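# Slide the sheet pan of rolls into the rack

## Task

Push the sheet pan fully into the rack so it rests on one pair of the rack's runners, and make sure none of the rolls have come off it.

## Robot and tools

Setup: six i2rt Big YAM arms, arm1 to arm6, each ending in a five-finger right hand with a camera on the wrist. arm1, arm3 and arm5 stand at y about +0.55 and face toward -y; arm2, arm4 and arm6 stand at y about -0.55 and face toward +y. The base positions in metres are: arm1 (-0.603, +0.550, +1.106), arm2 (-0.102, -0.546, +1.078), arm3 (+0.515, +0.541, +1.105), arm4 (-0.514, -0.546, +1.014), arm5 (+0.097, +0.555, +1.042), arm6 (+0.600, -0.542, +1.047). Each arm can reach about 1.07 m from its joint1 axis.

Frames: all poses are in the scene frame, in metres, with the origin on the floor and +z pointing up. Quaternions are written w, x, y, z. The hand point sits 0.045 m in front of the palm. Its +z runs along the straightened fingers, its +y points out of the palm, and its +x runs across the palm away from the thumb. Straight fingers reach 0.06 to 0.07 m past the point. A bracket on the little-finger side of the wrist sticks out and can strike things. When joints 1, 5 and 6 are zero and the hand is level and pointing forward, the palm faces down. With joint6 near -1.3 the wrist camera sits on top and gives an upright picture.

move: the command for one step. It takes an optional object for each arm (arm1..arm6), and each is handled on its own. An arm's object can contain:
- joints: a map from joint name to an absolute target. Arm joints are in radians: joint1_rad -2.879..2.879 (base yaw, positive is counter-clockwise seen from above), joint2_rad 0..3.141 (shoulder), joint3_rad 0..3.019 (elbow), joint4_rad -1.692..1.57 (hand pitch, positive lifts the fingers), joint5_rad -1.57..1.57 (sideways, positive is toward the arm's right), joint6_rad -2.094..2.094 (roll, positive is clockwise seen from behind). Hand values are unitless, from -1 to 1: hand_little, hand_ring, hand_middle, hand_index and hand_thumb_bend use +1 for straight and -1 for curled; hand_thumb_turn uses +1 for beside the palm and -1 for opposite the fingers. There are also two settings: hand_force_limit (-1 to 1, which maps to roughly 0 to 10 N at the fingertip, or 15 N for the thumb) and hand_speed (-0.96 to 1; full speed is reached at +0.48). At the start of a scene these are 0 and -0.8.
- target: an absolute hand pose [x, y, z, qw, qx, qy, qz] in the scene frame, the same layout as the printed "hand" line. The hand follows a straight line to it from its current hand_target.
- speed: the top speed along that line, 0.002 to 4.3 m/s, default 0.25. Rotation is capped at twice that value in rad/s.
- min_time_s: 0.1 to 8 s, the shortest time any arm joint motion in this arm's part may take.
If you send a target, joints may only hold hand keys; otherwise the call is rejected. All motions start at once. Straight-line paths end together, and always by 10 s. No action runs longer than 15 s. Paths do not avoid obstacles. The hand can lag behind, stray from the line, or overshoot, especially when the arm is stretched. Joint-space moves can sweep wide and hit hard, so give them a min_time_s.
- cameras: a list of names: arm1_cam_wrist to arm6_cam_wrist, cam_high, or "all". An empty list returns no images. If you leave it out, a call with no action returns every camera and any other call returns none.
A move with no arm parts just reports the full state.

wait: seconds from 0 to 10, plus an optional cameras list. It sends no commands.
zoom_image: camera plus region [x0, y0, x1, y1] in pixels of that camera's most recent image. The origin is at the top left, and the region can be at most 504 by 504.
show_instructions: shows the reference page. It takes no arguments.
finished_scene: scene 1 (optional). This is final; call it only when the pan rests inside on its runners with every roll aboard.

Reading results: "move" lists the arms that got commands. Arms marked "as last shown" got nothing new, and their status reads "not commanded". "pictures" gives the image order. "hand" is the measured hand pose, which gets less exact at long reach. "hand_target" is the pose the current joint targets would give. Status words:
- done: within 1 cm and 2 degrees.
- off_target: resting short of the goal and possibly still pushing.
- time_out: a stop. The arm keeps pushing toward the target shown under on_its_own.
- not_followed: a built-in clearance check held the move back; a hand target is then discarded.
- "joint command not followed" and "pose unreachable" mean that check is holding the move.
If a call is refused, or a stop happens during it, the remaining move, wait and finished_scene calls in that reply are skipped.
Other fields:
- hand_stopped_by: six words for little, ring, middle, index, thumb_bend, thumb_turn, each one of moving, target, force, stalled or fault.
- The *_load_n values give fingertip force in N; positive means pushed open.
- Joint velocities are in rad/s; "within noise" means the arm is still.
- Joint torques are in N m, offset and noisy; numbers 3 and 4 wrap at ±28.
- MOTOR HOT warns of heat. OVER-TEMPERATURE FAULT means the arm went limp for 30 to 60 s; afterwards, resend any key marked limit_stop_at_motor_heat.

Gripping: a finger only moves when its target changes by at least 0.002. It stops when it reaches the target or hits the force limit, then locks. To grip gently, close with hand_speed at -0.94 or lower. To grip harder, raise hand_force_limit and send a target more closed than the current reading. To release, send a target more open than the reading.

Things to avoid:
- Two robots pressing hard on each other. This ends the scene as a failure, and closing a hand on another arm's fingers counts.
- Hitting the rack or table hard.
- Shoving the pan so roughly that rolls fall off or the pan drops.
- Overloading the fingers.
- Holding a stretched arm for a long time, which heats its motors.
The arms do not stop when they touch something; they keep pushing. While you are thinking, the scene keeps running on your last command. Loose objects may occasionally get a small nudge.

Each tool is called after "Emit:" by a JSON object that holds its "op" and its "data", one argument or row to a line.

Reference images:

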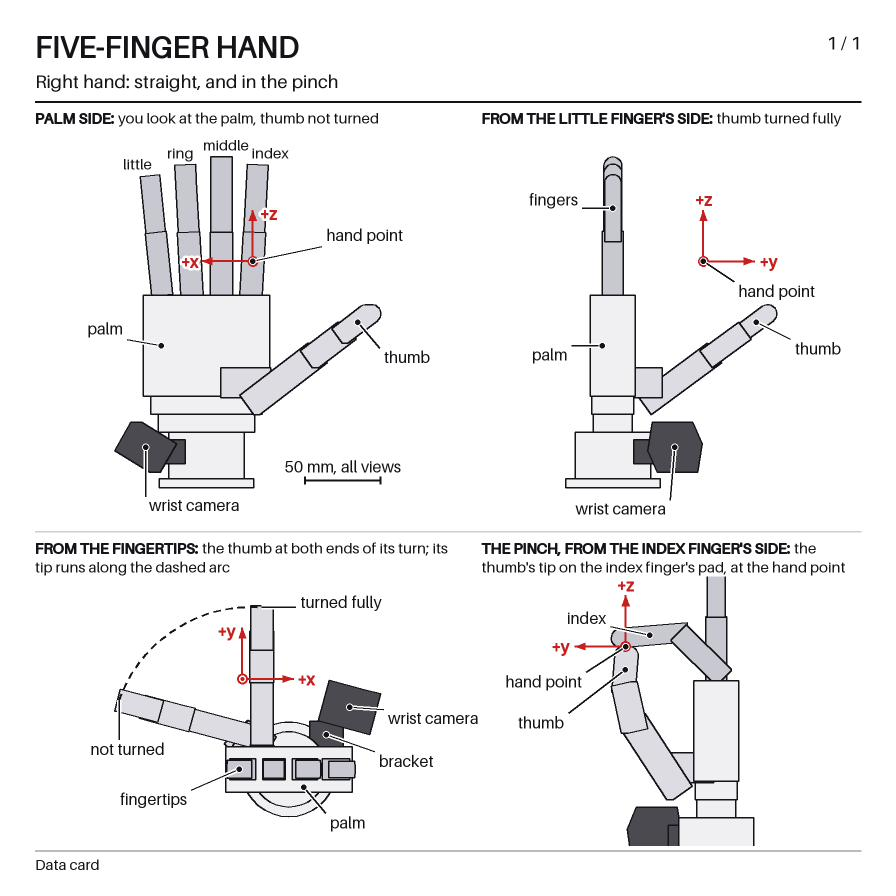

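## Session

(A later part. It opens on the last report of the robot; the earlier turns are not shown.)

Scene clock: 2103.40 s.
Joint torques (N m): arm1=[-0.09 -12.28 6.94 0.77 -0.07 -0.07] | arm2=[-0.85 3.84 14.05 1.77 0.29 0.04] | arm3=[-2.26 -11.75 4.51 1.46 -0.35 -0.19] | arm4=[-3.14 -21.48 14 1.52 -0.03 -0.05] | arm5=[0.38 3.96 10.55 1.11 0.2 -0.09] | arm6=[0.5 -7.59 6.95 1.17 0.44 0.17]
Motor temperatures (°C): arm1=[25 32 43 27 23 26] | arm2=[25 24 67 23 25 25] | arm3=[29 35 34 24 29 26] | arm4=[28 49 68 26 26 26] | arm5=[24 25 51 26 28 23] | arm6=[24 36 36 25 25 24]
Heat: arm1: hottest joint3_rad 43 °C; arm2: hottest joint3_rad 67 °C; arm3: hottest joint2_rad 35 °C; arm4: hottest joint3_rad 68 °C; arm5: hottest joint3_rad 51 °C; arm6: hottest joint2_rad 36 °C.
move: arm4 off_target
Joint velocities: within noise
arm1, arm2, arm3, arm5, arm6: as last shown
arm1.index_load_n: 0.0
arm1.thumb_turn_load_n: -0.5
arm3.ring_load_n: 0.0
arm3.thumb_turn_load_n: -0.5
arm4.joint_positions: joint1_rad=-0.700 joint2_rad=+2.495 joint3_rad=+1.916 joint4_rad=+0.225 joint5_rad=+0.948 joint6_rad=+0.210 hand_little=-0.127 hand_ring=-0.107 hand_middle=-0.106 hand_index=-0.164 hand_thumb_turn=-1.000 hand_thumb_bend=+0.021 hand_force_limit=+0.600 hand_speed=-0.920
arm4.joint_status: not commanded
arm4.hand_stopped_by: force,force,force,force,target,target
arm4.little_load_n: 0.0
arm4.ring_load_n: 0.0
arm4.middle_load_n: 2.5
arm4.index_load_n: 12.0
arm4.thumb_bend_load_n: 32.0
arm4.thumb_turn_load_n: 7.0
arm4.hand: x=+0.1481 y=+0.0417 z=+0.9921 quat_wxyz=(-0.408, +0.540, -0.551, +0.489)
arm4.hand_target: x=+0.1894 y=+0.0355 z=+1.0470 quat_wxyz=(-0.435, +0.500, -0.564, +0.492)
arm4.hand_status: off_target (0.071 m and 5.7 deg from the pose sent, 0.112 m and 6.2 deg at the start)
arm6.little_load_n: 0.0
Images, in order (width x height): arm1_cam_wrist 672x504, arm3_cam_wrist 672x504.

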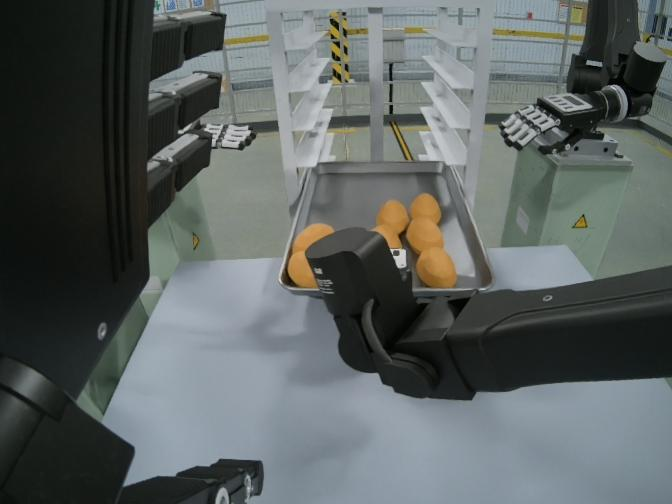

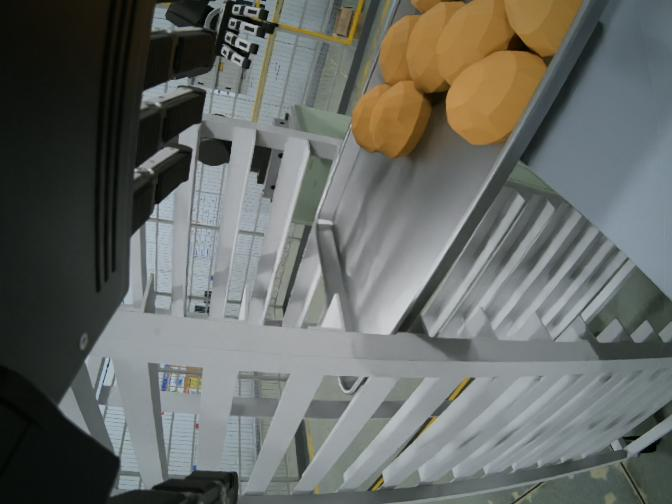

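Emit:
{"op": "move", "data": {
  "arm4": {"target": [0.245, 0.036, 1.040, 0.4347, -0.5001, 0.5653, -0.4913], "speed": 0.04},
  "cameras": ["arm1_cam_wrist","arm3_cam_wrist"]
}}

Emit:
{"op": "zoom_image", "data": {
  "camera": "arm1_cam_wrist",
  "region": [270, 100, 490, 265]
}}

Scene clock: 2113.00 s.
Joint torques (N m): arm1=[0.09 -12.16 6.86 0.76 -0.06 -0.06] | arm2=[-0.91 3.78 14.05 1.77 0.29 0.04] | arm3=[-2.26 -11.75 4.51 1.46 -0.35 -0.19] | arm4=[-3.25 -21.71 14.15 1.57 -0.22 0.06] | arm5=[0.79 4.31 10.52 1.05 0.18 -0.09] | arm6=[0.5 -7.53 6.98 1.14 0.44 0.17]
Motor temperatures (°C): arm1=[25 32 43 27 23 26] | arm2=[25 24 67 23 25 25] | arm3=[29 35 34 24 29 26] | arm4=[28 50 68 26 26 26] | arm5=[24 25 51 26 28 23] | arm6=[24 36 36 25 25 24]
Heat: arm1: hottest joint3_rad 43 °C; arm2: hottest joint3_rad 67 °C; arm3: hottest joint2_rad 35 °C; arm4: hottest joint3_rad 68 °C; arm5: hottest joint3_rad 51 °C; arm6: hottest joint2_rad 36 °C.
move: arm4 off_target
Joint velocities: within noise
arm1, arm2, arm3, arm5, arm6: as last shown
arm1.thumb_turn_load_n: 0.0
arm4.joint_positions: joint1_rad=-0.747 joint2_rad=+2.588 joint3_rad=+2.115 joint4_rad=+0.156 joint5_rad=+0.903 joint6_rad=+0.181 hand_little=-0.127 hand_ring=-0.107 hand_middle=-0.106 hand_index=-0.164 hand_thumb_turn=-1.000 hand_thumb_bend=+0.021 hand_force_limit=+0.600 hand_speed=-0.920
arm4.joint_status: not commanded
arm4.hand_stopped_by: force,force,force,force,target,target
arm4.little_load_n: 0.0
arm4.ring_load_n: 0.0
arm4.middle_load_n: 0.0
arm4.index_load_n: 11.5
arm4.thumb_bend_load_n: 29.0
arm4.thumb_turn_load_n: 8.0
arm4.hand: x=+0.2002 y=+0.0459 z=+1.0005 quat_wxyz=(-0.414, +0.535, -0.551, +0.489)
arm4.hand_target: x=+0.2397 y=+0.0312 z=+1.0418 quat_wxyz=(-0.435, +0.500, -0.564, +0.492)
arm4.hand_status: off_target (0.061 m and 4.9 deg from the pose sent, 0.108 m and 5.7 deg at the start)
Images, in order (width x height): arm1_cam_wrist 672x504, arm3_cam_wrist 672x504.

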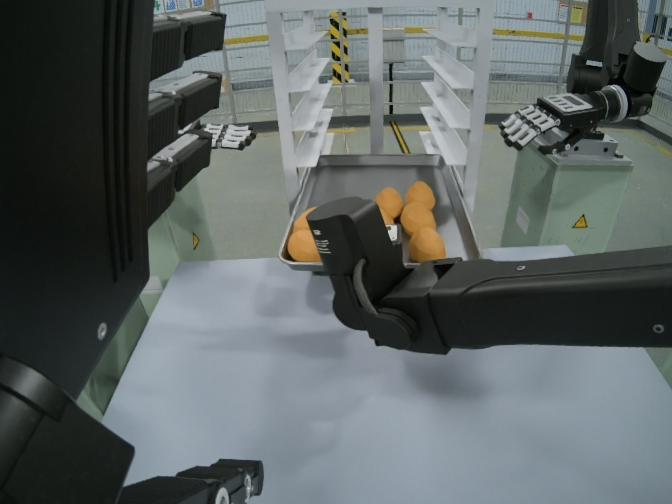

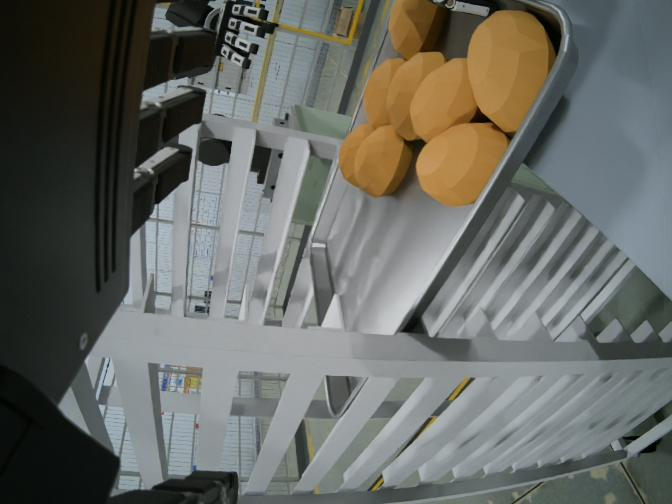

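Scaled by 2.291 from the camera's image (finer frame: 960x720).

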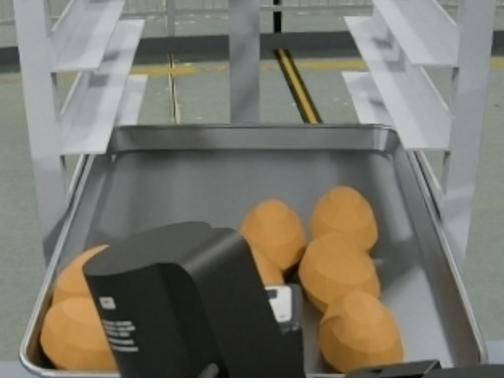

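Emit:
{"op": "move", "data": {
  "arm4": {"target": [0.295, 0.030, 1.022, 0.4347, -0.5001, 0.5653, -0.4913], "speed": 0.04},
  "cameras": ["arm1_cam_wrist","arm3_cam_wrist"]
}}

Emit:
{"op": "zoom_image", "data": {
  "camera": "arm1_cam_wrist",
  "region": [270, 100, 490, 265]
}}

Scene clock: 2123.63 s.
Joint torques (N m): arm1=[0.09 -12.28 6.91 0.84 -0.06 -0.05] | arm2=[-0.85 3.9 14.06 1.77 0.29 0.04] | arm3=[-2.26 -11.75 4.49 1.47 -0.34 -0.19] | arm4=[-3.78 -21.48 14.15 1.37 -0.61 0.18] | arm5=[0.56 4.6 10.44 1.16 0.16 -0.1] | arm6=[0.5 -7.59 6.97 1.17 0.44 0.17]
Motor temperatures (°C): arm1=[25 32 43 27 23 26] | arm2=[25 24 67 23 25 25] | arm3=[29 35 34 24 29 26] | arm4=[28 52 66 26 26 26] | arm5=[24 25 51 26 28 23] | arm6=[24 35 36 25 25 23]
Heat: arm1: hottest joint3_rad 43 °C; arm2: hottest joint3_rad 67 °C; arm3: hottest joint2_rad 35 °C; arm4: hottest joint3_rad 66 °C; arm5: hottest joint3_rad 51 °C; arm6: hottest joint3_rad 36 °C.
move: arm4 off_target
Joint velocities: within noise
arm1, arm2, arm3, arm5, arm6: as last shown
arm1.thumb_bend_load_n: 0.5
arm2.thumb_turn_load_n: 0.5
arm3.thumb_turn_load_n: 0.0
arm4.joint_positions: joint1_rad=-0.789 joint2_rad=+2.725 joint3_rad=+2.384 joint4_rad=+0.064 joint5_rad=+0.867 joint6_rad=+0.150 hand_little=-0.127 hand_ring=-0.107 hand_middle=-0.106 hand_index=-0.164 hand_thumb_turn=-0.999 hand_thumb_bend=+0.021 hand_force_limit=+0.600 hand_speed=-0.920
arm4.joint_status: not commanded
arm4.hand_stopped_by: force,force,force,force,target,target
arm4.little_load_n: 0.0
arm4.ring_load_n: 0.0
arm4.middle_load_n: 0.0
arm4.index_load_n: 8.5
arm4.thumb_bend_load_n: 29.5
arm4.thumb_turn_load_n: 6.0
arm4.hand: x=+0.2514 y=+0.0495 z=+1.0028 quat_wxyz=(-0.419, +0.529, -0.549, +0.492)
arm4.hand_target: x=+0.2892 y=+0.0252 z=+1.0234 quat_wxyz=(-0.435, +0.500, -0.564, +0.492)
arm4.hand_status: off_target (0.051 m and 4.2 deg from the pose sent, 0.099 m and 5.0 deg at the start)
Images, in order (width x height): arm1_cam_wrist 672x504, arm3_cam_wrist 672x504.

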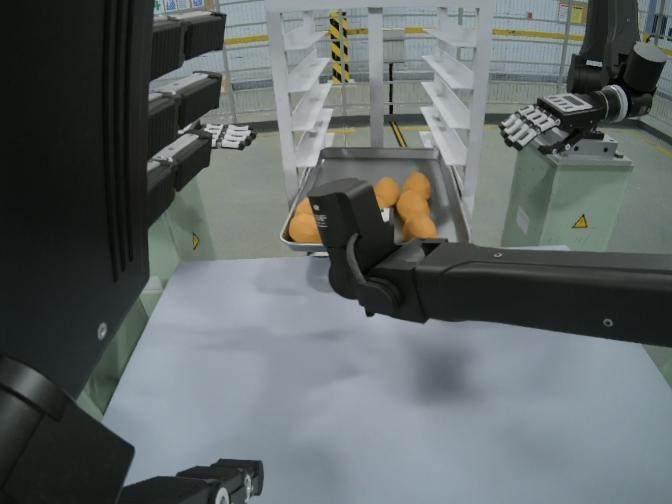

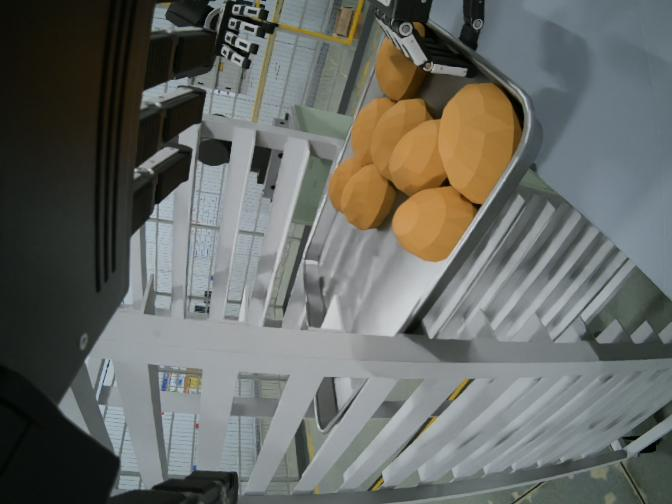

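Scaled by 2.291 from the camera's image (finer frame: 960x720).

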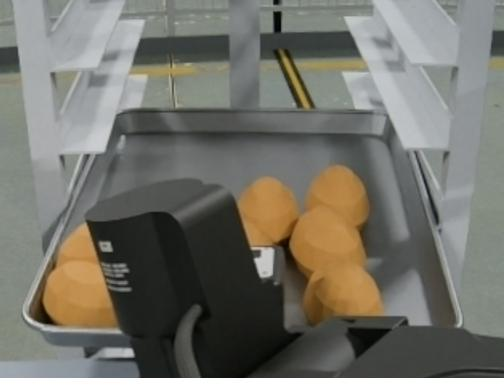

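Emit:
{"op": "zoom_image", "data": {
  "camera": "arm3_cam_wrist",
  "region": [280, 200, 480, 450]
}}

Scaled by 2.016 from the camera's image (finer frame: 960x720).

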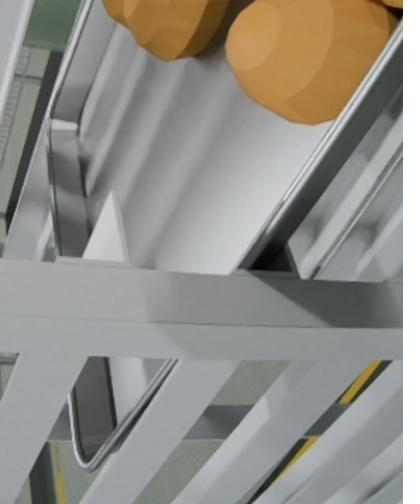

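Emit:
{"op": "move", "data": {
  "arm4": {"target": [0.335, 0.012, 1.008, 0.4347, -0.5001, 0.5653, -0.4913], "speed": 0.04},
  "cameras": ["arm1_cam_wrist","arm3_cam_wrist"]
}}

Emit:
{"op": "zoom_image", "data": {
  "camera": "arm1_cam_wrist",
  "region": [270, 100, 490, 265]
}}

Scene clock: 2166.93 s.
Joint torques (N m): arm1=[-0.15 -12.28 6.86 0.79 -0.06 -0.06] | arm2=[-0.91 3.84 14.06 1.77 0.28 0.04] | arm3=[-2.26 -11.75 4.51 1.46 -0.35 -0.19] | arm4=[-4.95 -21.01 13.3 1.05 0.01 0.13] | arm5=[0.44 3.9 10.51 1.1 0.18 -0.1] | arm6=[0.44 -7.47 6.98 1.13 0.44 0.17]
Motor temperatures (°C): arm1=[25 32 43 27 23 26] | arm2=[25 24 67 23 25 25] | arm3=[29 35 34 24 29 26] | arm4=[28 51 67 26 26 26] | arm5=[24 25 51 26 28 23] | arm6=[24 35 36 25 25 23]
Heat: arm1: hottest joint3_rad 43 °C; arm2: hottest joint3_rad 67 °C; arm3: hottest joint2_rad 35 °C; arm4: hottest joint3_rad 67 °C; arm5: hottest joint3_rad 51 °C; arm6: hottest joint3_rad 36 °C.
move: arm4 off_target
Joint velocities: within noise
arm1, arm2, arm3, arm5, arm6: as last shown
arm1.thumb_bend_load_n: 0.0
arm3.index_load_n: -0.5
arm3.thumb_turn_load_n: -0.5
arm4.joint_positions: joint1_rad=-0.819 joint2_rad=+2.859 joint3_rad=+2.645 joint4_rad=-0.017 joint5_rad=+0.804 joint6_rad=+0.142 hand_little=-0.127 hand_ring=-0.107 hand_middle=-0.107 hand_index=-0.164 hand_thumb_turn=-0.999 hand_thumb_bend=+0.021 hand_force_limit=+0.600 hand_speed=-0.920
arm4.joint_status: not commanded
arm4.hand_stopped_by: force,force,force,force,target,target
arm4.little_load_n: 0.0
arm4.ring_load_n: 0.0
arm4.middle_load_n: -5.0
arm4.index_load_n: 10.0
arm4.thumb_bend_load_n: 30.0
arm4.thumb_turn_load_n: 8.5
arm4.hand: x=+0.2872 y=+0.0563 z=+1.0067 quat_wxyz=(-0.442, +0.526, -0.544, +0.481)
arm4.hand_target: x=+0.3280 y=+0.0075 z=+1.0089 quat_wxyz=(-0.436, +0.500, -0.564, +0.491)
arm4.hand_status: off_target (0.065 m and 4.0 deg from the pose sent, 0.092 m and 4.2 deg at the start)
Images, in order (width x height): arm1_cam_wrist 672x504, arm3_cam_wrist 672x504.

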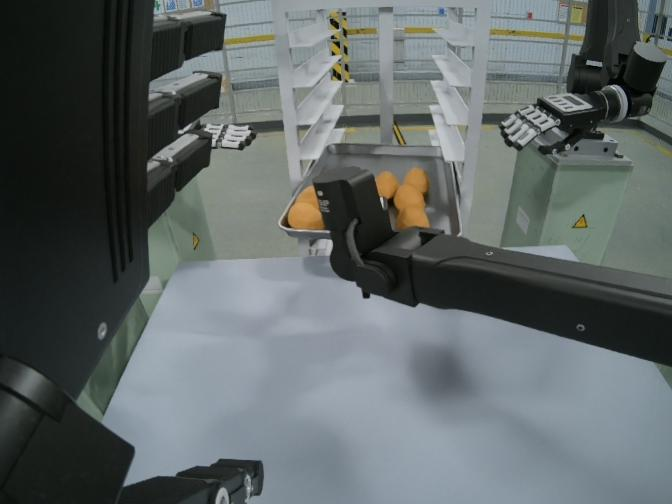

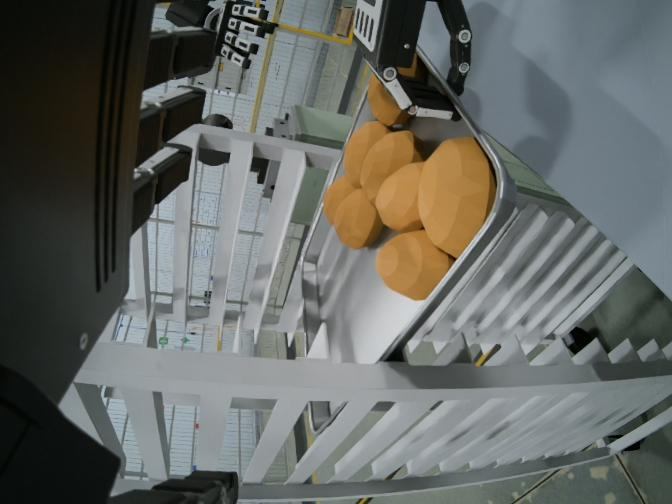

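Scaled by 2.291 from the camera's image (finer frame: 960x720).

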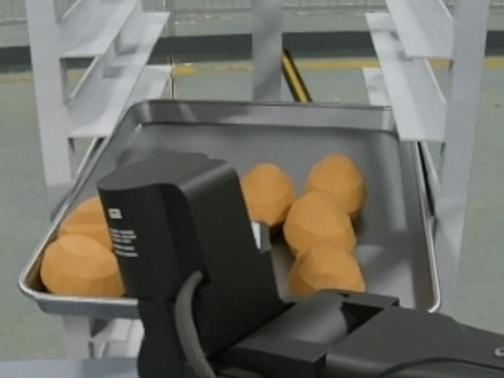

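Emit:
{"op": "move", "data": {
  "arm4": {"target": [0.325, -0.028, 1.006, 0.4347, -0.5001, 0.5653, -0.4913], "speed": 0.05},
  "cameras": ["arm1_cam_wrist","arm3_cam_wrist"]
}}

Emit:
{"op": "zoom_image", "data": {
  "camera": "arm1_cam_wrist",
  "region": [270, 100, 490, 265]
}}

Emit:
{"op": "zoom_image", "data": {
  "camera": "arm3_cam_wrist",
  "region": [280, 200, 560, 450]
}}

Scene clock: 2209.17 s.
Joint torques (N m): arm1=[0.09 -12.28 6.83 0.84 -0.08 -0.06] | arm2=[-0.85 3.84 14.05 1.76 0.29 0.04] | arm3=[-2.26 -11.75 4.51 1.46 -0.34 -0.19] | arm4=[-4.6 -23.59 6.95 1.98 0.64 0.04] | arm5=[0.73 4.42 10.47 1.07 0.19 -0.12] | arm6=[0.56 -7.47 6.97 1.17 0.44 0.18]
Motor temperatures (°C): arm1=[25 32 43 27 23 26] | arm2=[25 24 68 23 25 25] | arm3=[29 35 34 24 29 26] | arm4=[28 54 64 26 26 26] | arm5=[24 25 51 26 28 23] | arm6=[24 35 36 25 25 23]
Heat: arm1: hottest joint3_rad 43 °C; arm2: hottest joint3_rad 68 °C; arm3: hottest joint2_rad 35 °C; arm4: hottest joint3_rad 64 °C; arm5: hottest joint3_rad 51 °C; arm6: hottest joint3_rad 36 °C.
move: arm4 off_target
Joint velocities: within noise
arm1, arm2, arm3, arm5, arm6: as last shown
arm1.index_load_n: 0.5
arm2.thumb_turn_load_n: 0.0
arm3.index_load_n: 0.0
arm3.thumb_turn_load_n: 0.0
arm4.joint_positions: joint1_rad=-0.848 joint2_rad=+2.749 joint3_rad=+2.411 joint4_rad=+0.125 joint5_rad=+0.762 joint6_rad=+0.143 hand_little=-0.127 hand_ring=-0.107 hand_middle=-0.106 hand_index=-0.165 hand_thumb_turn=-0.999 hand_thumb_bend=+0.021 hand_force_limit=+0.600 hand_speed=-0.920
arm4.joint_status: not commanded
arm4.hand_stopped_by: force,force,force,force,target,target
arm4.little_load_n: 0.0
arm4.ring_load_n: 0.0
arm4.middle_load_n: -1.0
arm4.index_load_n: 3.5
arm4.thumb_bend_load_n: 31.0
arm4.thumb_turn_load_n: 5.5
arm4.hand: x=+0.2897 y=+0.0293 z=+1.0054 quat_wxyz=(-0.452, +0.523, -0.544, +0.475)
arm4.hand_target: x=+0.3235 y=-0.0273 z=+1.0056 quat_wxyz=(-0.435, +0.500, -0.565, +0.491)
arm4.hand_status: off_target (0.067 m and 4.5 deg from the pose sent, 0.093 m and 4.0 deg at the start)
arm5.index_load_n: -0.5
arm6.thumb_bend_load_n: 0.5
Images, in order (width x height): arm1_cam_wrist 672x504, arm3_cam_wrist 672x504.

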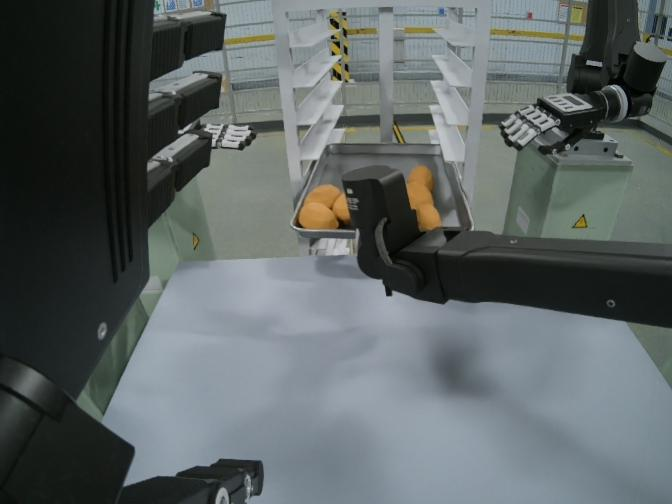

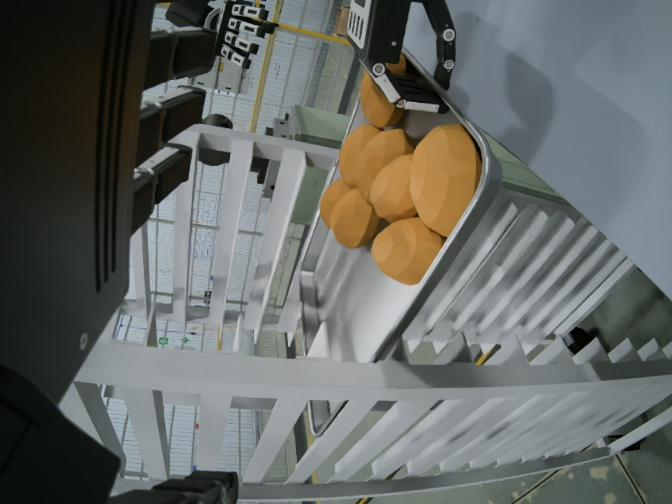

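Scaled by 2.291 from the camera's image (finer frame: 960x720).

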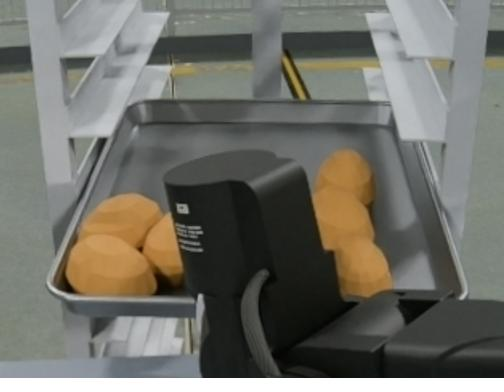

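Scaled by 1.800 from the camera's image (finer frame: 960x720).

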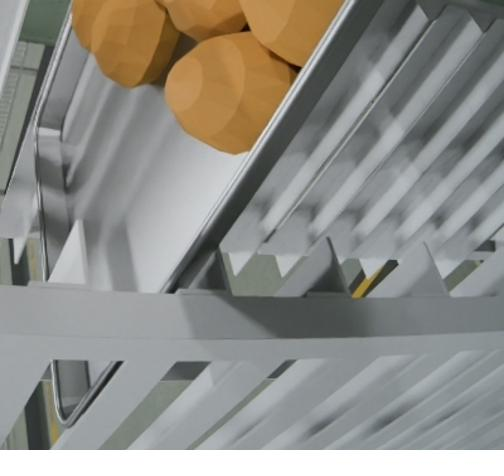

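Emit:
{"op": "move", "data": {
  "arm4": {"target": [0.365, -0.032, 1.004, 0.4347, -0.5001, 0.5653, -0.4913], "speed": 0.04},
  "cameras": ["arm1_cam_wrist","arm3_cam_wrist"]
}}

Emit:
{"op": "zoom_image", "data": {
  "camera": "arm1_cam_wrist",
  "region": [270, 100, 490, 265]
}}

Emit:
{"op": "zoom_image", "data": {
  "camera": "arm3_cam_wrist",
  "region": [280, 200, 560, 450]
}}

Scene clock: 2223.53 s.
Joint torques (N m): arm1=[0.21 -12.1 6.9 0.81 -0.06 -0.06] | arm2=[-0.91 3.84 14.05 1.78 0.29 0.04] | arm3=[-2.32 -11.75 4.49 1.47 -0.35 -0.19] | arm4=[-5.66 -21.25 12.96 1.02 0.39 0.02] | arm5=[0.97 4.72 10.43 1.13 0.19 -0.11] | arm6=[0.62 -7.47 6.94 1.17 0.44 0.17]
Motor temperatures (°C): arm1=[25 32 43 27 23 26] | arm2=[25 24 68 23 25 25] | arm3=[29 35 34 24 29 26] | arm4=[28 55 62 26 26 26] | arm5=[24 25 51 26 28 23] | arm6=[24 35 36 25 25 23]
Heat: arm1: hottest joint3_rad 43 °C; arm2: hottest joint3_rad 68 °C; arm3: hottest joint2_rad 35 °C; arm4: hottest joint3_rad 62 °C; arm5: hottest joint3_rad 51 °C; arm6: hottest joint3_rad 36 °C.
move: arm4 off_target
Joint velocities: within noise
arm1, arm2, arm3, arm5, arm6: as last shown
arm1.index_load_n: 0.0
arm3.thumb_turn_load_n: -0.5
arm4.joint_positions: joint1_rad=-0.873 joint2_rad=+2.831 joint3_rad=+2.582 joint4_rad=+0.039 joint5_rad=+0.734 joint6_rad=+0.138 hand_little=-0.127 hand_ring=-0.107 hand_middle=-0.107 hand_index=-0.165 hand_thumb_turn=-0.999 hand_thumb_bend=+0.021 hand_force_limit=+0.600 hand_speed=-0.920
arm4.joint_status: not commanded
arm4.hand_stopped_by: force,force,force,force,target,target
arm4.little_load_n: 0.0
arm4.ring_load_n: 0.0
arm4.middle_load_n: -3.5
arm4.index_load_n: 6.0
arm4.thumb_bend_load_n: 31.5
arm4.thumb_turn_load_n: 7.0
arm4.hand: x=+0.3146 y=+0.0247 z=+1.0077 quat_wxyz=(-0.453, +0.524, -0.544, +0.473)
arm4.hand_target: x=+0.3569 y=-0.0359 z=+1.0052 quat_wxyz=(-0.436, +0.500, -0.565, +0.491)
arm4.hand_status: off_target (0.076 m and 4.7 deg from the pose sent, 0.097 m and 4.5 deg at the start)
arm5.index_load_n: 0.0
arm6.thumb_bend_load_n: 0.0
Images, in order (width x height): arm1_cam_wrist 672x504, arm3_cam_wrist 672x504.

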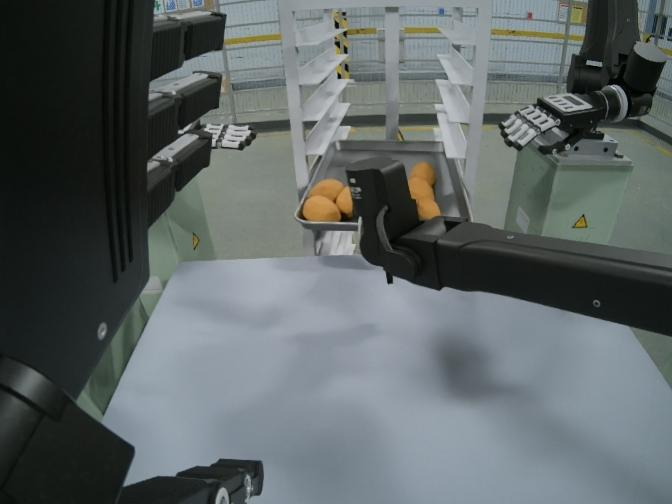

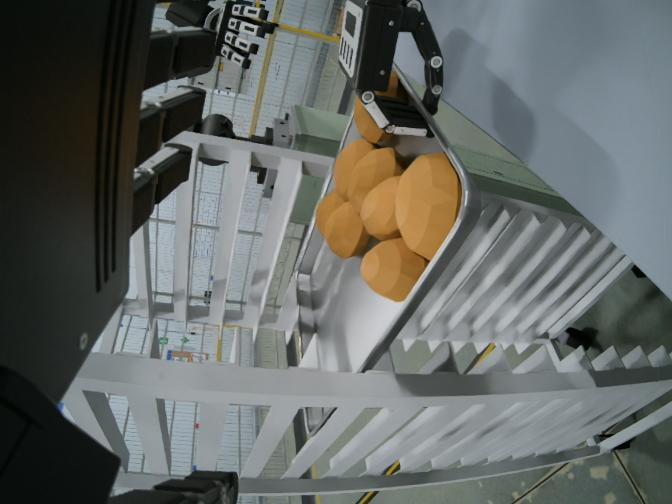

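Scaled by 2.291 from the camera's image (finer frame: 960x720).

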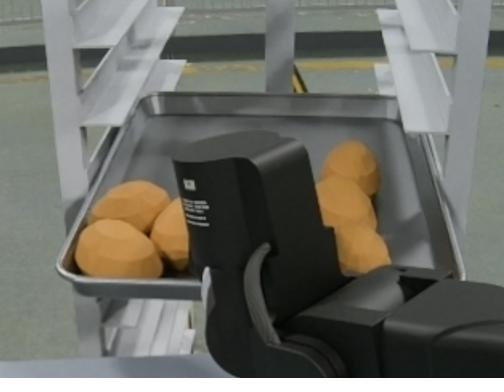

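Scaled by 1.800 from the camera's image (finer frame: 960x720).

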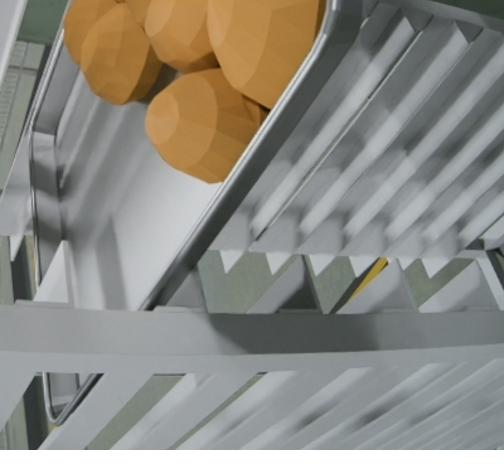

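Emit:
{"op": "move", "data": {
  "arm4": {"target": [0.350, -0.036, 1.028, 0.4347, -0.5001, 0.5653, -0.4913], "speed": 0.05},
  "cameras": ["arm1_cam_wrist","arm3_cam_wrist","cam_high"]
}}

Emit:
{"op": "zoom_image", "data": {
  "camera": "arm1_cam_wrist",
  "region": [270, 100, 490, 265]
}}

Emit:
{"op": "zoom_image", "data": {
  "camera": "cam_high",
  "region": [380, 90, 600, 280]
}}

Scene clock: 2281.73 s.
Joint torques (N m): arm1=[-0.03 -12.4 6.87 0.77 -0.06 -0.06] | arm2=[-0.85 3.9 14.08 1.77 0.29 0.04] | arm3=[-2.26 -11.75 4.51 1.47 -0.35 -0.19] | arm4=[-4.95 -25.82 7.91 1.11 0.63 0.06] | arm5=[0.44 4.19 10.52 1.18 0.22 -0.11] | arm6=[0.56 -7.59 6.95 1.16 0.44 0.17]
Motor temperatures (°C): arm1=[24 32 43 27 23 26] | arm2=[25 24 68 23 25 25] | arm3=[29 35 34 24 29 26] | arm4=[28 57 71 26 26 26] | arm5=[24 25 51 26 27 23] | arm6=[23 35 36 25 25 23]
Heat: arm1: hottest joint3_rad 43 °C; arm2: hottest joint3_rad 68 °C; arm3: hottest joint2_rad 35 °C; arm4: hottest joint3_rad 71 °C; arm5: hottest joint3_rad 51 °C; arm6: hottest joint3_rad 36 °C.
move: arm4 off_target
Joint velocities: within noise
arm1.joint_positions: joint1_rad=+0.426 joint2_rad=+1.673 joint3_rad=+0.928 joint4_rad=+0.647 joint5_rad=-1.153 joint6_rad=-1.381 hand_little=+1.000 hand_ring=+1.000 hand_middle=+1.000 hand_index=+1.000 hand_thumb_turn=+1.000 hand_thumb_bend=+1.000 hand_force_limit=+0.000 hand_speed=-0.800
arm1.joint_status: not commanded
arm1.hand_stopped_by: target,target,target,target,target,target
arm1.little_load_n: 0.0
arm1.ring_load_n: 0.0
arm1.middle_load_n: 0.0
arm1.index_load_n: 0.0
arm1.thumb_bend_load_n: 0.0
arm1.thumb_turn_load_n: 0.0
arm1.hand: x=-0.2198 y=+0.0588 z=+1.2922 quat_wxyz=(-0.096, +0.709, -0.100, +0.691)
arm1.hand_target: x=-0.2201 y=+0.0600 z=+1.2999 quat_wxyz=(-0.092, +0.709, -0.095, +0.693)
arm1.hand_status: not commanded
arm2.joint_positions: joint1_rad=+0.005 joint2_rad=+0.585 joint3_rad=+1.394 joint4_rad=-1.197 joint5_rad=+0.295 joint6_rad=-1.289 hand_little=+1.000 hand_ring=+1.000 hand_middle=+1.000 hand_index=+1.000 hand_thumb_turn=-1.000 hand_thumb_bend=+0.000 hand_force_limit=+0.000 hand_speed=+0.000
arm2.joint_status: not commanded
arm2.hand_stopped_by: target,target,target,target,target,target
arm2.little_load_n: 0.0
arm2.ring_load_n: 0.0
arm2.middle_load_n: 0.0
arm2.index_load_n: 0.0
arm2.thumb_bend_load_n: 0.0
arm2.thumb_turn_load_n: 0.0
arm2.hand: x=+0.0084 y=-0.3289 z=+1.6136 quat_wxyz=(-0.363, +0.711, +0.421, +0.430)
arm2.hand_target: x=+0.0064 y=-0.3339 z=+1.6323 quat_wxyz=(-0.377, +0.706, +0.413, +0.434)
arm2.hand_status: not commanded
arm3.joint_positions: joint1_rad=-1.156 joint2_rad=+1.699 joint3_rad=+0.400 joint4_rad=+0.795 joint5_rad=-1.259 joint6_rad=-0.441 hand_little=+1.000 hand_ring=+1.000 hand_middle=+1.000 hand_index=+1.000 hand_thumb_turn=+1.000 hand_thumb_bend=+1.000 hand_force_limit=+0.800 hand_speed=+0.300
arm3.joint_status: not commanded
arm3.hand_stopped_by: target,target,target,target,target,target
arm3.little_load_n: 0.0
arm3.ring_load_n: 0.0
arm3.middle_load_n: 0.0
arm3.index_load_n: 0.0
arm3.thumb_bend_load_n: 0.0
arm3.thumb_turn_load_n: 0.0
arm3.hand: x=+0.2808 y=+0.2517 z=+1.1127 quat_wxyz=(-0.045, +0.019, -0.757, +0.652)
arm3.hand_target: x=+0.2701 y=+0.2500 z=+1.1200 quat_wxyz=(-0.028, +0.032, -0.754, +0.656)
arm3.hand_status: not commanded
arm4.joint_positions: joint1_rad=-0.873 joint2_rad=+2.825 joint3_rad=+2.573 joint4_rad=+0.038 joint5_rad=+0.736 joint6_rad=+0.138 hand_little=-0.127 hand_ring=-0.107 hand_middle=-0.107 hand_index=-0.165 hand_thumb_turn=-0.999 hand_thumb_bend=+0.021 hand_force_limit=+0.600 hand_speed=-0.920
arm4.joint_status: not commanded
arm4.hand_stopped_by: force,force,force,force,target,target
arm4.little_load_n: 0.0
arm4.ring_load_n: 0.0
arm4.middle_load_n: -2.5
arm4.index_load_n: 6.5
arm4.thumb_bend_load_n: 31.5
arm4.thumb_turn_load_n: 7.5
arm4.hand: x=+0.3139 y=+0.0238 z=+1.0084 quat_wxyz=(-0.451, +0.525, -0.544, +0.474)
arm4.hand_target: x=+0.3497 y=-0.0344 z=+1.0268 quat_wxyz=(-0.435, +0.500, -0.565, +0.491)
arm4.hand_status: off_target (0.073 m and 4.6 deg from the pose sent, 0.073 m and 4.7 deg at the start)
arm5.joint_positions: joint1_rad=-0.112 joint2_rad=+0.492 joint3_rad=+1.313 joint4_rad=-1.193 joint5_rad=-0.203 joint6_rad=-1.199 hand_little=+1.000 hand_ring=+1.000 hand_middle=+1.000 hand_index=+1.000 hand_thumb_turn=-1.000 hand_thumb_bend=+0.000 hand_force_limit=+0.000 hand_speed=+0.000
arm5.joint_status: not commanded
arm5.hand_stopped_by: target,target,target,target,target,target
arm5.little_load_n: 0.0
arm5.ring_load_n: 0.0
arm5.middle_load_n: 0.0
arm5.index_load_n: 0.0
arm5.thumb_bend_load_n: 0.0
arm5.thumb_turn_load_n: 0.0
arm5.hand: x=+0.0679 y=+0.3434 z=+1.5456 quat_wxyz=(+0.286, +0.468, -0.676, +0.492)
arm5.hand_target: x=+0.0700 y=+0.3461 z=+1.5614 quat_wxyz=(+0.292, +0.472, -0.666, +0.498)
arm5.hand_status: not commanded
arm6.joint_positions: joint1_rad=+1.307 joint2_rad=+1.469 joint3_rad=+0.410 joint4_rad=+0.675 joint5_rad=+1.169 joint6_rad=+0.325 hand_little=+0.600 hand_ring=+0.600 hand_middle=+0.600 hand_index=+0.600 hand_thumb_turn=-1.000 hand_thumb_bend=-0.055 hand_force_limit=+0.900 hand_speed=-0.600
arm6.joint_status: not commanded
arm6.hand_stopped_by: target,target,target,target,force,target
arm6.little_load_n: 0.0
arm6.ring_load_n: 0.0
arm6.middle_load_n: 0.0
arm6.index_load_n: 0.0
arm6.thumb_bend_load_n: 0.0
arm6.thumb_turn_load_n: 0.0
arm6.hand: x=+0.2645 y=-0.2702 z=+1.1093 quat_wxyz=(-0.653, +0.756, +0.042, -0.012)
arm6.hand_target: x=+0.2504 y=-0.2702 z=+1.1201 quat_wxyz=(-0.656, +0.754, +0.032, -0.028)
arm6.hand_status: not commanded
Images, in order (width x height): arm1_cam_wrist 672x504, arm3_cam_wrist 672x504, cam_high 896x504.

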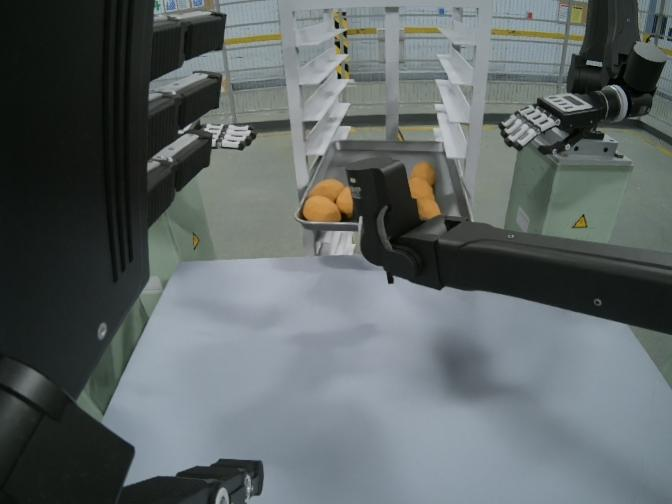

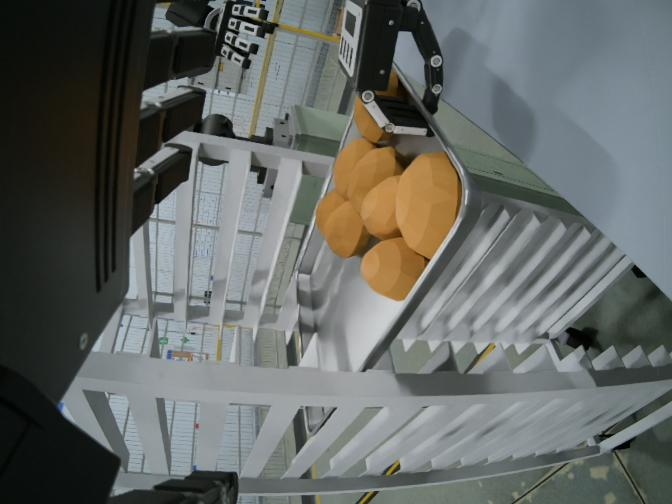

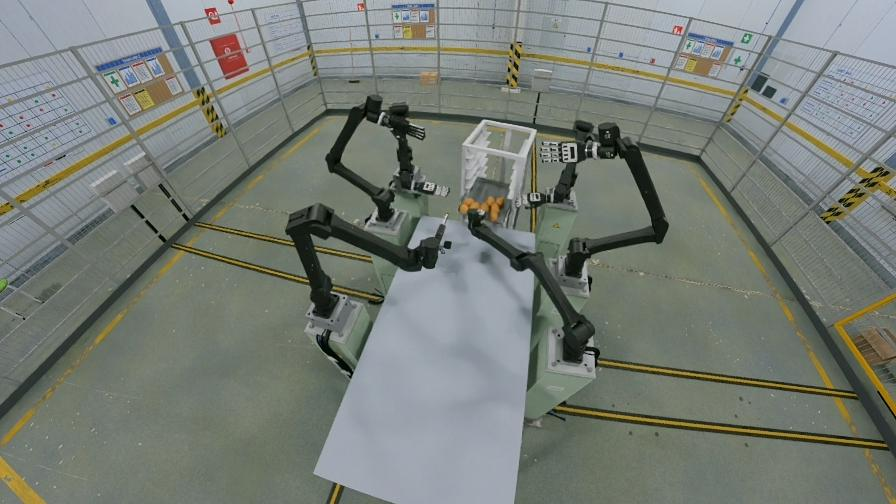

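Scaled by 2.291 from the camera's image (finer frame: 960x720).

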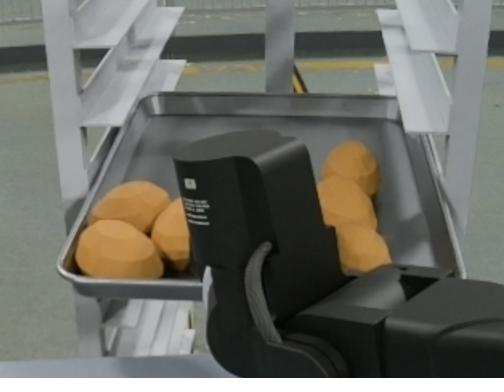

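Scaled by 2.291 from the camera's image (finer frame: 1280x720).

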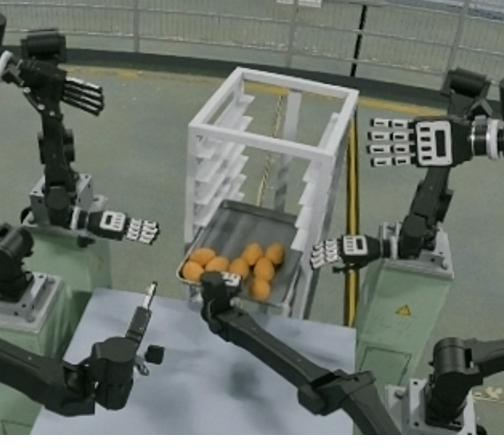

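Emit:
{"op": "move", "data": {
  "arm3": {"target": [0.50, 0.34, 1.17, 0.5397, 0.4569, -0.5397, 0.4569], "speed": 0.25},
  "cameras": ["arm3_cam_wrist","cam_high"]
}}

Scene clock: 2359.93 s.
Joint torques (N m): arm1=[0.09 -12.4 6.84 0.81 -0.06 -0.05] | arm2=[-0.91 3.84 14.04 1.76 0.29 0.04] | arm3=[-2.32 -3.43 4.81 1.61 -0.29 0.09] | arm4=[-5.36 -25.82 7.9 1.25 0.63 0.04] | arm5=[0.44 4.19 10.58 1.02 0.21 -0.1] | arm6=[0.5 -7.59 6.97 1.17 0.44 0.17]
Motor temperatures (°C): arm1=[24 32 43 27 23 26] | arm2=[25 24 69 23 25 25] | arm3=[29 35 34 24 28 26] | arm4=[28 58 57 26 27 26] | arm5=[24 25 51 26 27 23] | arm6=[23 34 37 25 25 23]
Heat: arm1: hottest joint3_rad 43 °C; arm2: hottest joint3_rad 69 °C; arm3: hottest joint2_rad 35 °C; arm4: hottest joint2_rad 58 °C; arm5: hottest joint3_rad 51 °C; arm6: hottest joint3_rad 37 °C.
move: arm3 not_followed
Joint velocities: within noise
arm1, arm2, arm4, arm5, arm6: as last shown
arm3.joint_positions: joint1_rad=-1.083 joint2_rad=+1.377 joint3_rad=+0.042 joint4_rad=+1.002 joint5_rad=-1.086 joint6_rad=-0.751 hand_little=+1.000 hand_ring=+1.000 hand_middle=+1.000 hand_index=+1.000 hand_thumb_turn=+1.000 hand_thumb_bend=+1.000 hand_force_limit=+0.800 hand_speed=+0.300
arm3.joint_status: not commanded
arm3.hand_stopped_by: target,target,target,target,target,target
arm3.little_load_n: 0.0
arm3.ring_load_n: 0.0
arm3.middle_load_n: 0.0
arm3.index_load_n: 0.0
arm3.thumb_bend_load_n: 0.0
arm3.thumb_turn_load_n: 0.0
arm3.on_its_own: joint1_rad is held at -1.089, not at its first target -1.162; joint2_rad is held at +1.387, not at its first target +1.682; joint3_rad is held at +0.062, not at its first target +0.415; joint4_rad is held at +0.995, not at its first target +0.789; joint5_rad is held at -1.089, not at its first target -1.259; joint6_rad is held at -0.739, not at its first target -0.458
arm3.hand: x=+0.3546 y=+0.2846 z=+1.1293 quat_wxyz=(+0.153, +0.164, -0.740, +0.634)
arm3.hand_target: x=+0.3471 y=+0.2822 z=+1.1308 quat_wxyz=(+0.151, +0.159, -0.741, +0.635)
arm3.hand_status: not_followed (0.161 m and 64.3 deg from the pose sent, 0.243 m and 92.6 deg at the start; pose on its path clipped on 49 of 98 steps; a joint's target at an end of its range on 60 of 98 steps)
arm4.joint_positions: joint1_rad=-0.873 joint2_rad=+2.824 joint3_rad=+2.572 joint4_rad=+0.038 joint5_rad=+0.736 joint6_rad=+0.138 hand_little=-0.127 hand_ring=-0.107 hand_middle=-0.107 hand_index=-0.165 hand_thumb_turn=-0.999 hand_thumb_bend=+0.021 hand_force_limit=+0.600 hand_speed=-0.920
arm4.hand: x=+0.3138 y=+0.0238 z=+1.0087 quat_wxyz=(-0.451, +0.525, -0.544, +0.474)
arm4.hand_target: x=+0.3498 y=-0.0344 z=+1.0271 quat_wxyz=(-0.435, +0.500, -0.565, +0.491)
arm6.thumb_turn_load_n: 0.5
pose unreachable (arm3 arm): on one or more control steps of this call this arm could not follow its commanded pose, so it was not sent that pose on those steps. On the call's last step it was still not sent that pose. It may still have moved: this result reports where it is.
cause: moving toward the commanded pose would bring two parts of the arm too close to each other.
Images, in order (width x height): arm3_cam_wrist 672x504, cam_high 896x504.

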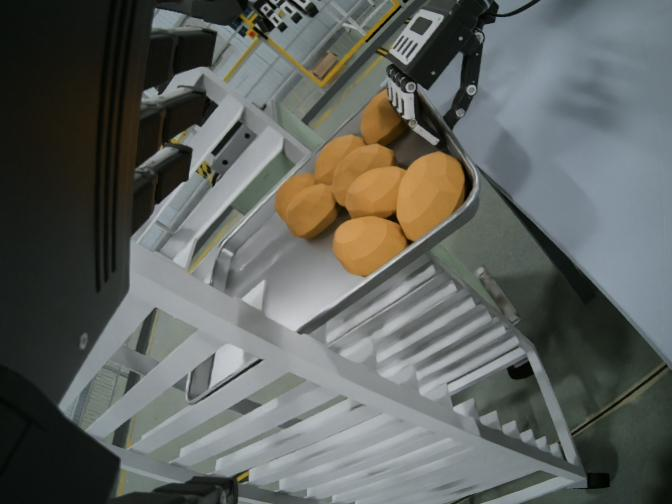

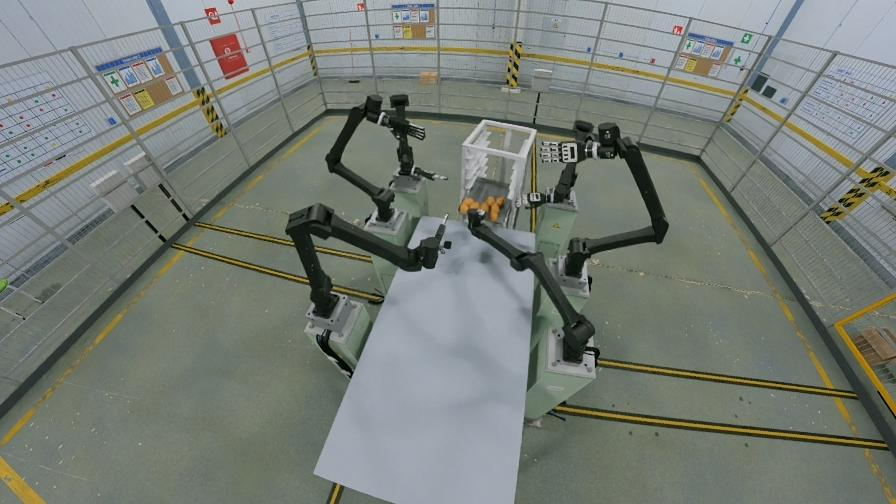

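Emit:
{"op": "zoom_image", "data": {
  "camera": "arm3_cam_wrist",
  "region": [60, 40, 380, 420]
}}

Emit:
{"op": "zoom_image", "data": {
  "camera": "arm3_cam_wrist",
  "region": [240, 200, 440, 360]
}}

Scaled by 1.326 from the camera's image (finer frame: 960x720).

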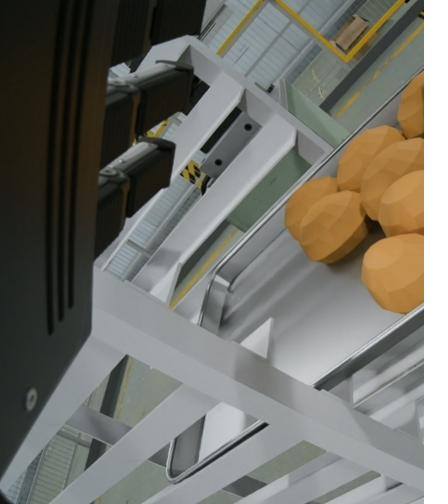

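Scaled by 2.520 from the camera's image (finer frame: 960x720).

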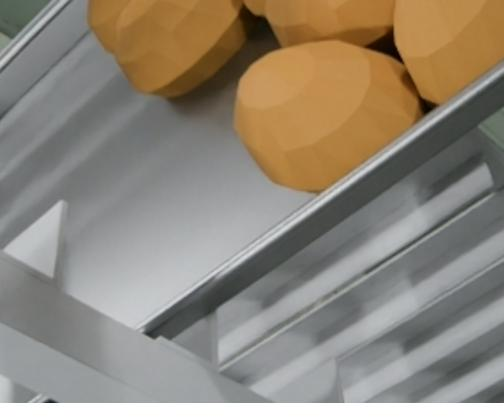

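Emit:
{"op": "move", "data": {
  "arm3": {"target": [0.40, 0.26, 1.50, 0.0, 0.6462, -0.7632, 0.0], "speed": 0.3},
  "cameras": ["arm3_cam_wrist","arm1_cam_wrist"]
}}

Scene clock: 2456.80 s.
Joint torques (N m): arm1=[-0.09 -12.22 6.91 0.8 -0.07 -0.06] | arm2=[-0.91 3.78 14.08 1.76 0.29 0.04] | arm3=[-0.85 -6.83 12.41 0.85 0.29 -0.12] | arm4=[-5.42 -25.64 7.91 1.26 0.65 0.04] | arm5=[0.91 4.48 10.55 1.05 0.19 -0.12] | arm6=[0.5 -7.53 6.95 1.16 0.44 0.17]
Motor temperatures (°C): arm1=[24 32 43 27 23 26] | arm2=[25 24 70 23 25 25] | arm3=[28 32 35 24 28 26] | arm4=[28 62 54 26 27 26] | arm5=[24 25 52 26 27 23] | arm6=[23 34 37 25 25 23]
Heat: arm1: hottest joint3_rad 43 °C; arm2: hottest joint3_rad 70 °C; arm3: hottest joint3_rad 35 °C; arm4: hottest joint2_rad 62 °C; arm5: hottest joint3_rad 52 °C; arm6: hottest joint3_rad 37 °C.
move: arm3 off_target
Joint velocities: within noise
arm1, arm2, arm4, arm5, arm6: as last shown
arm3.joint_positions: joint1_rad=-0.119 joint2_rad=+1.079 joint3_rad=+1.457 joint4_rad=-1.697 joint5_rad=+0.049 joint6_rad=-1.556 hand_little=+1.000 hand_ring=+1.000 hand_middle=+1.000 hand_index=+1.000 hand_thumb_turn=+1.000 hand_thumb_bend=+1.000 hand_force_limit=+0.800 hand_speed=+0.300
arm3.joint_status: not commanded
arm3.hand_stopped_by: target,target,target,target,target,target
arm3.little_load_n: 0.0
arm3.ring_load_n: 0.0
arm3.middle_load_n: 0.0
arm3.index_load_n: 0.0
arm3.thumb_bend_load_n: 0.0
arm3.thumb_turn_load_n: 0.0
arm3.hand: x=+0.3984 y=+0.2637 z=+1.4790 quat_wxyz=(+0.112, +0.633, -0.763, +0.064)
arm3.hand_target: x=+0.3999 y=+0.2603 z=+1.4987 quat_wxyz=(+0.130, +0.638, -0.755, +0.078)
arm3.hand_status: off_target (0.021 m and 14.9 deg from the pose sent, 0.374 m and 95.7 deg at the start; pose on its path clipped on 17 of 106 steps; a joint's target at an end of its range on 32 of 106 steps)
arm5.thumb_turn_load_n: 0.5
arm6.thumb_turn_load_n: 0.0
pictures: arm1_cam_wrist, arm3_cam_wrist
Images, in order (width x height): arm1_cam_wrist 672x504, arm3_cam_wrist 672x504.

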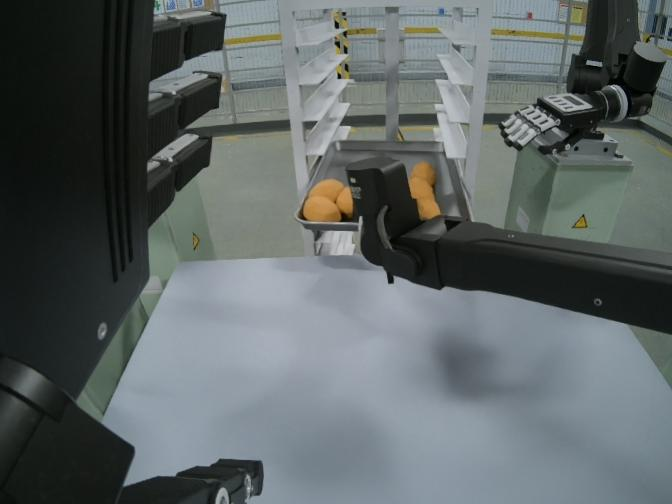

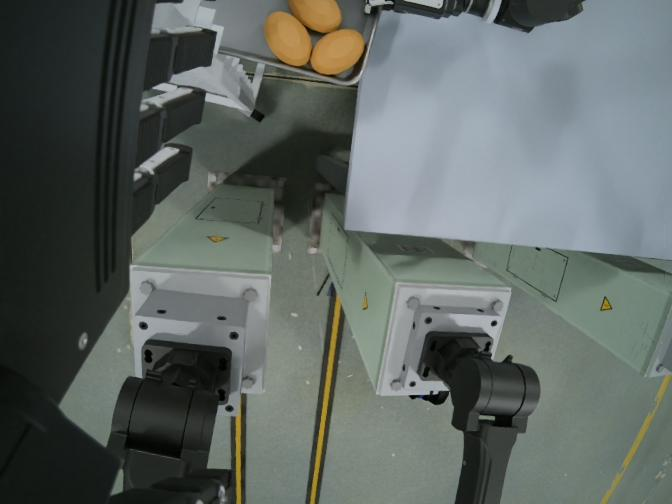

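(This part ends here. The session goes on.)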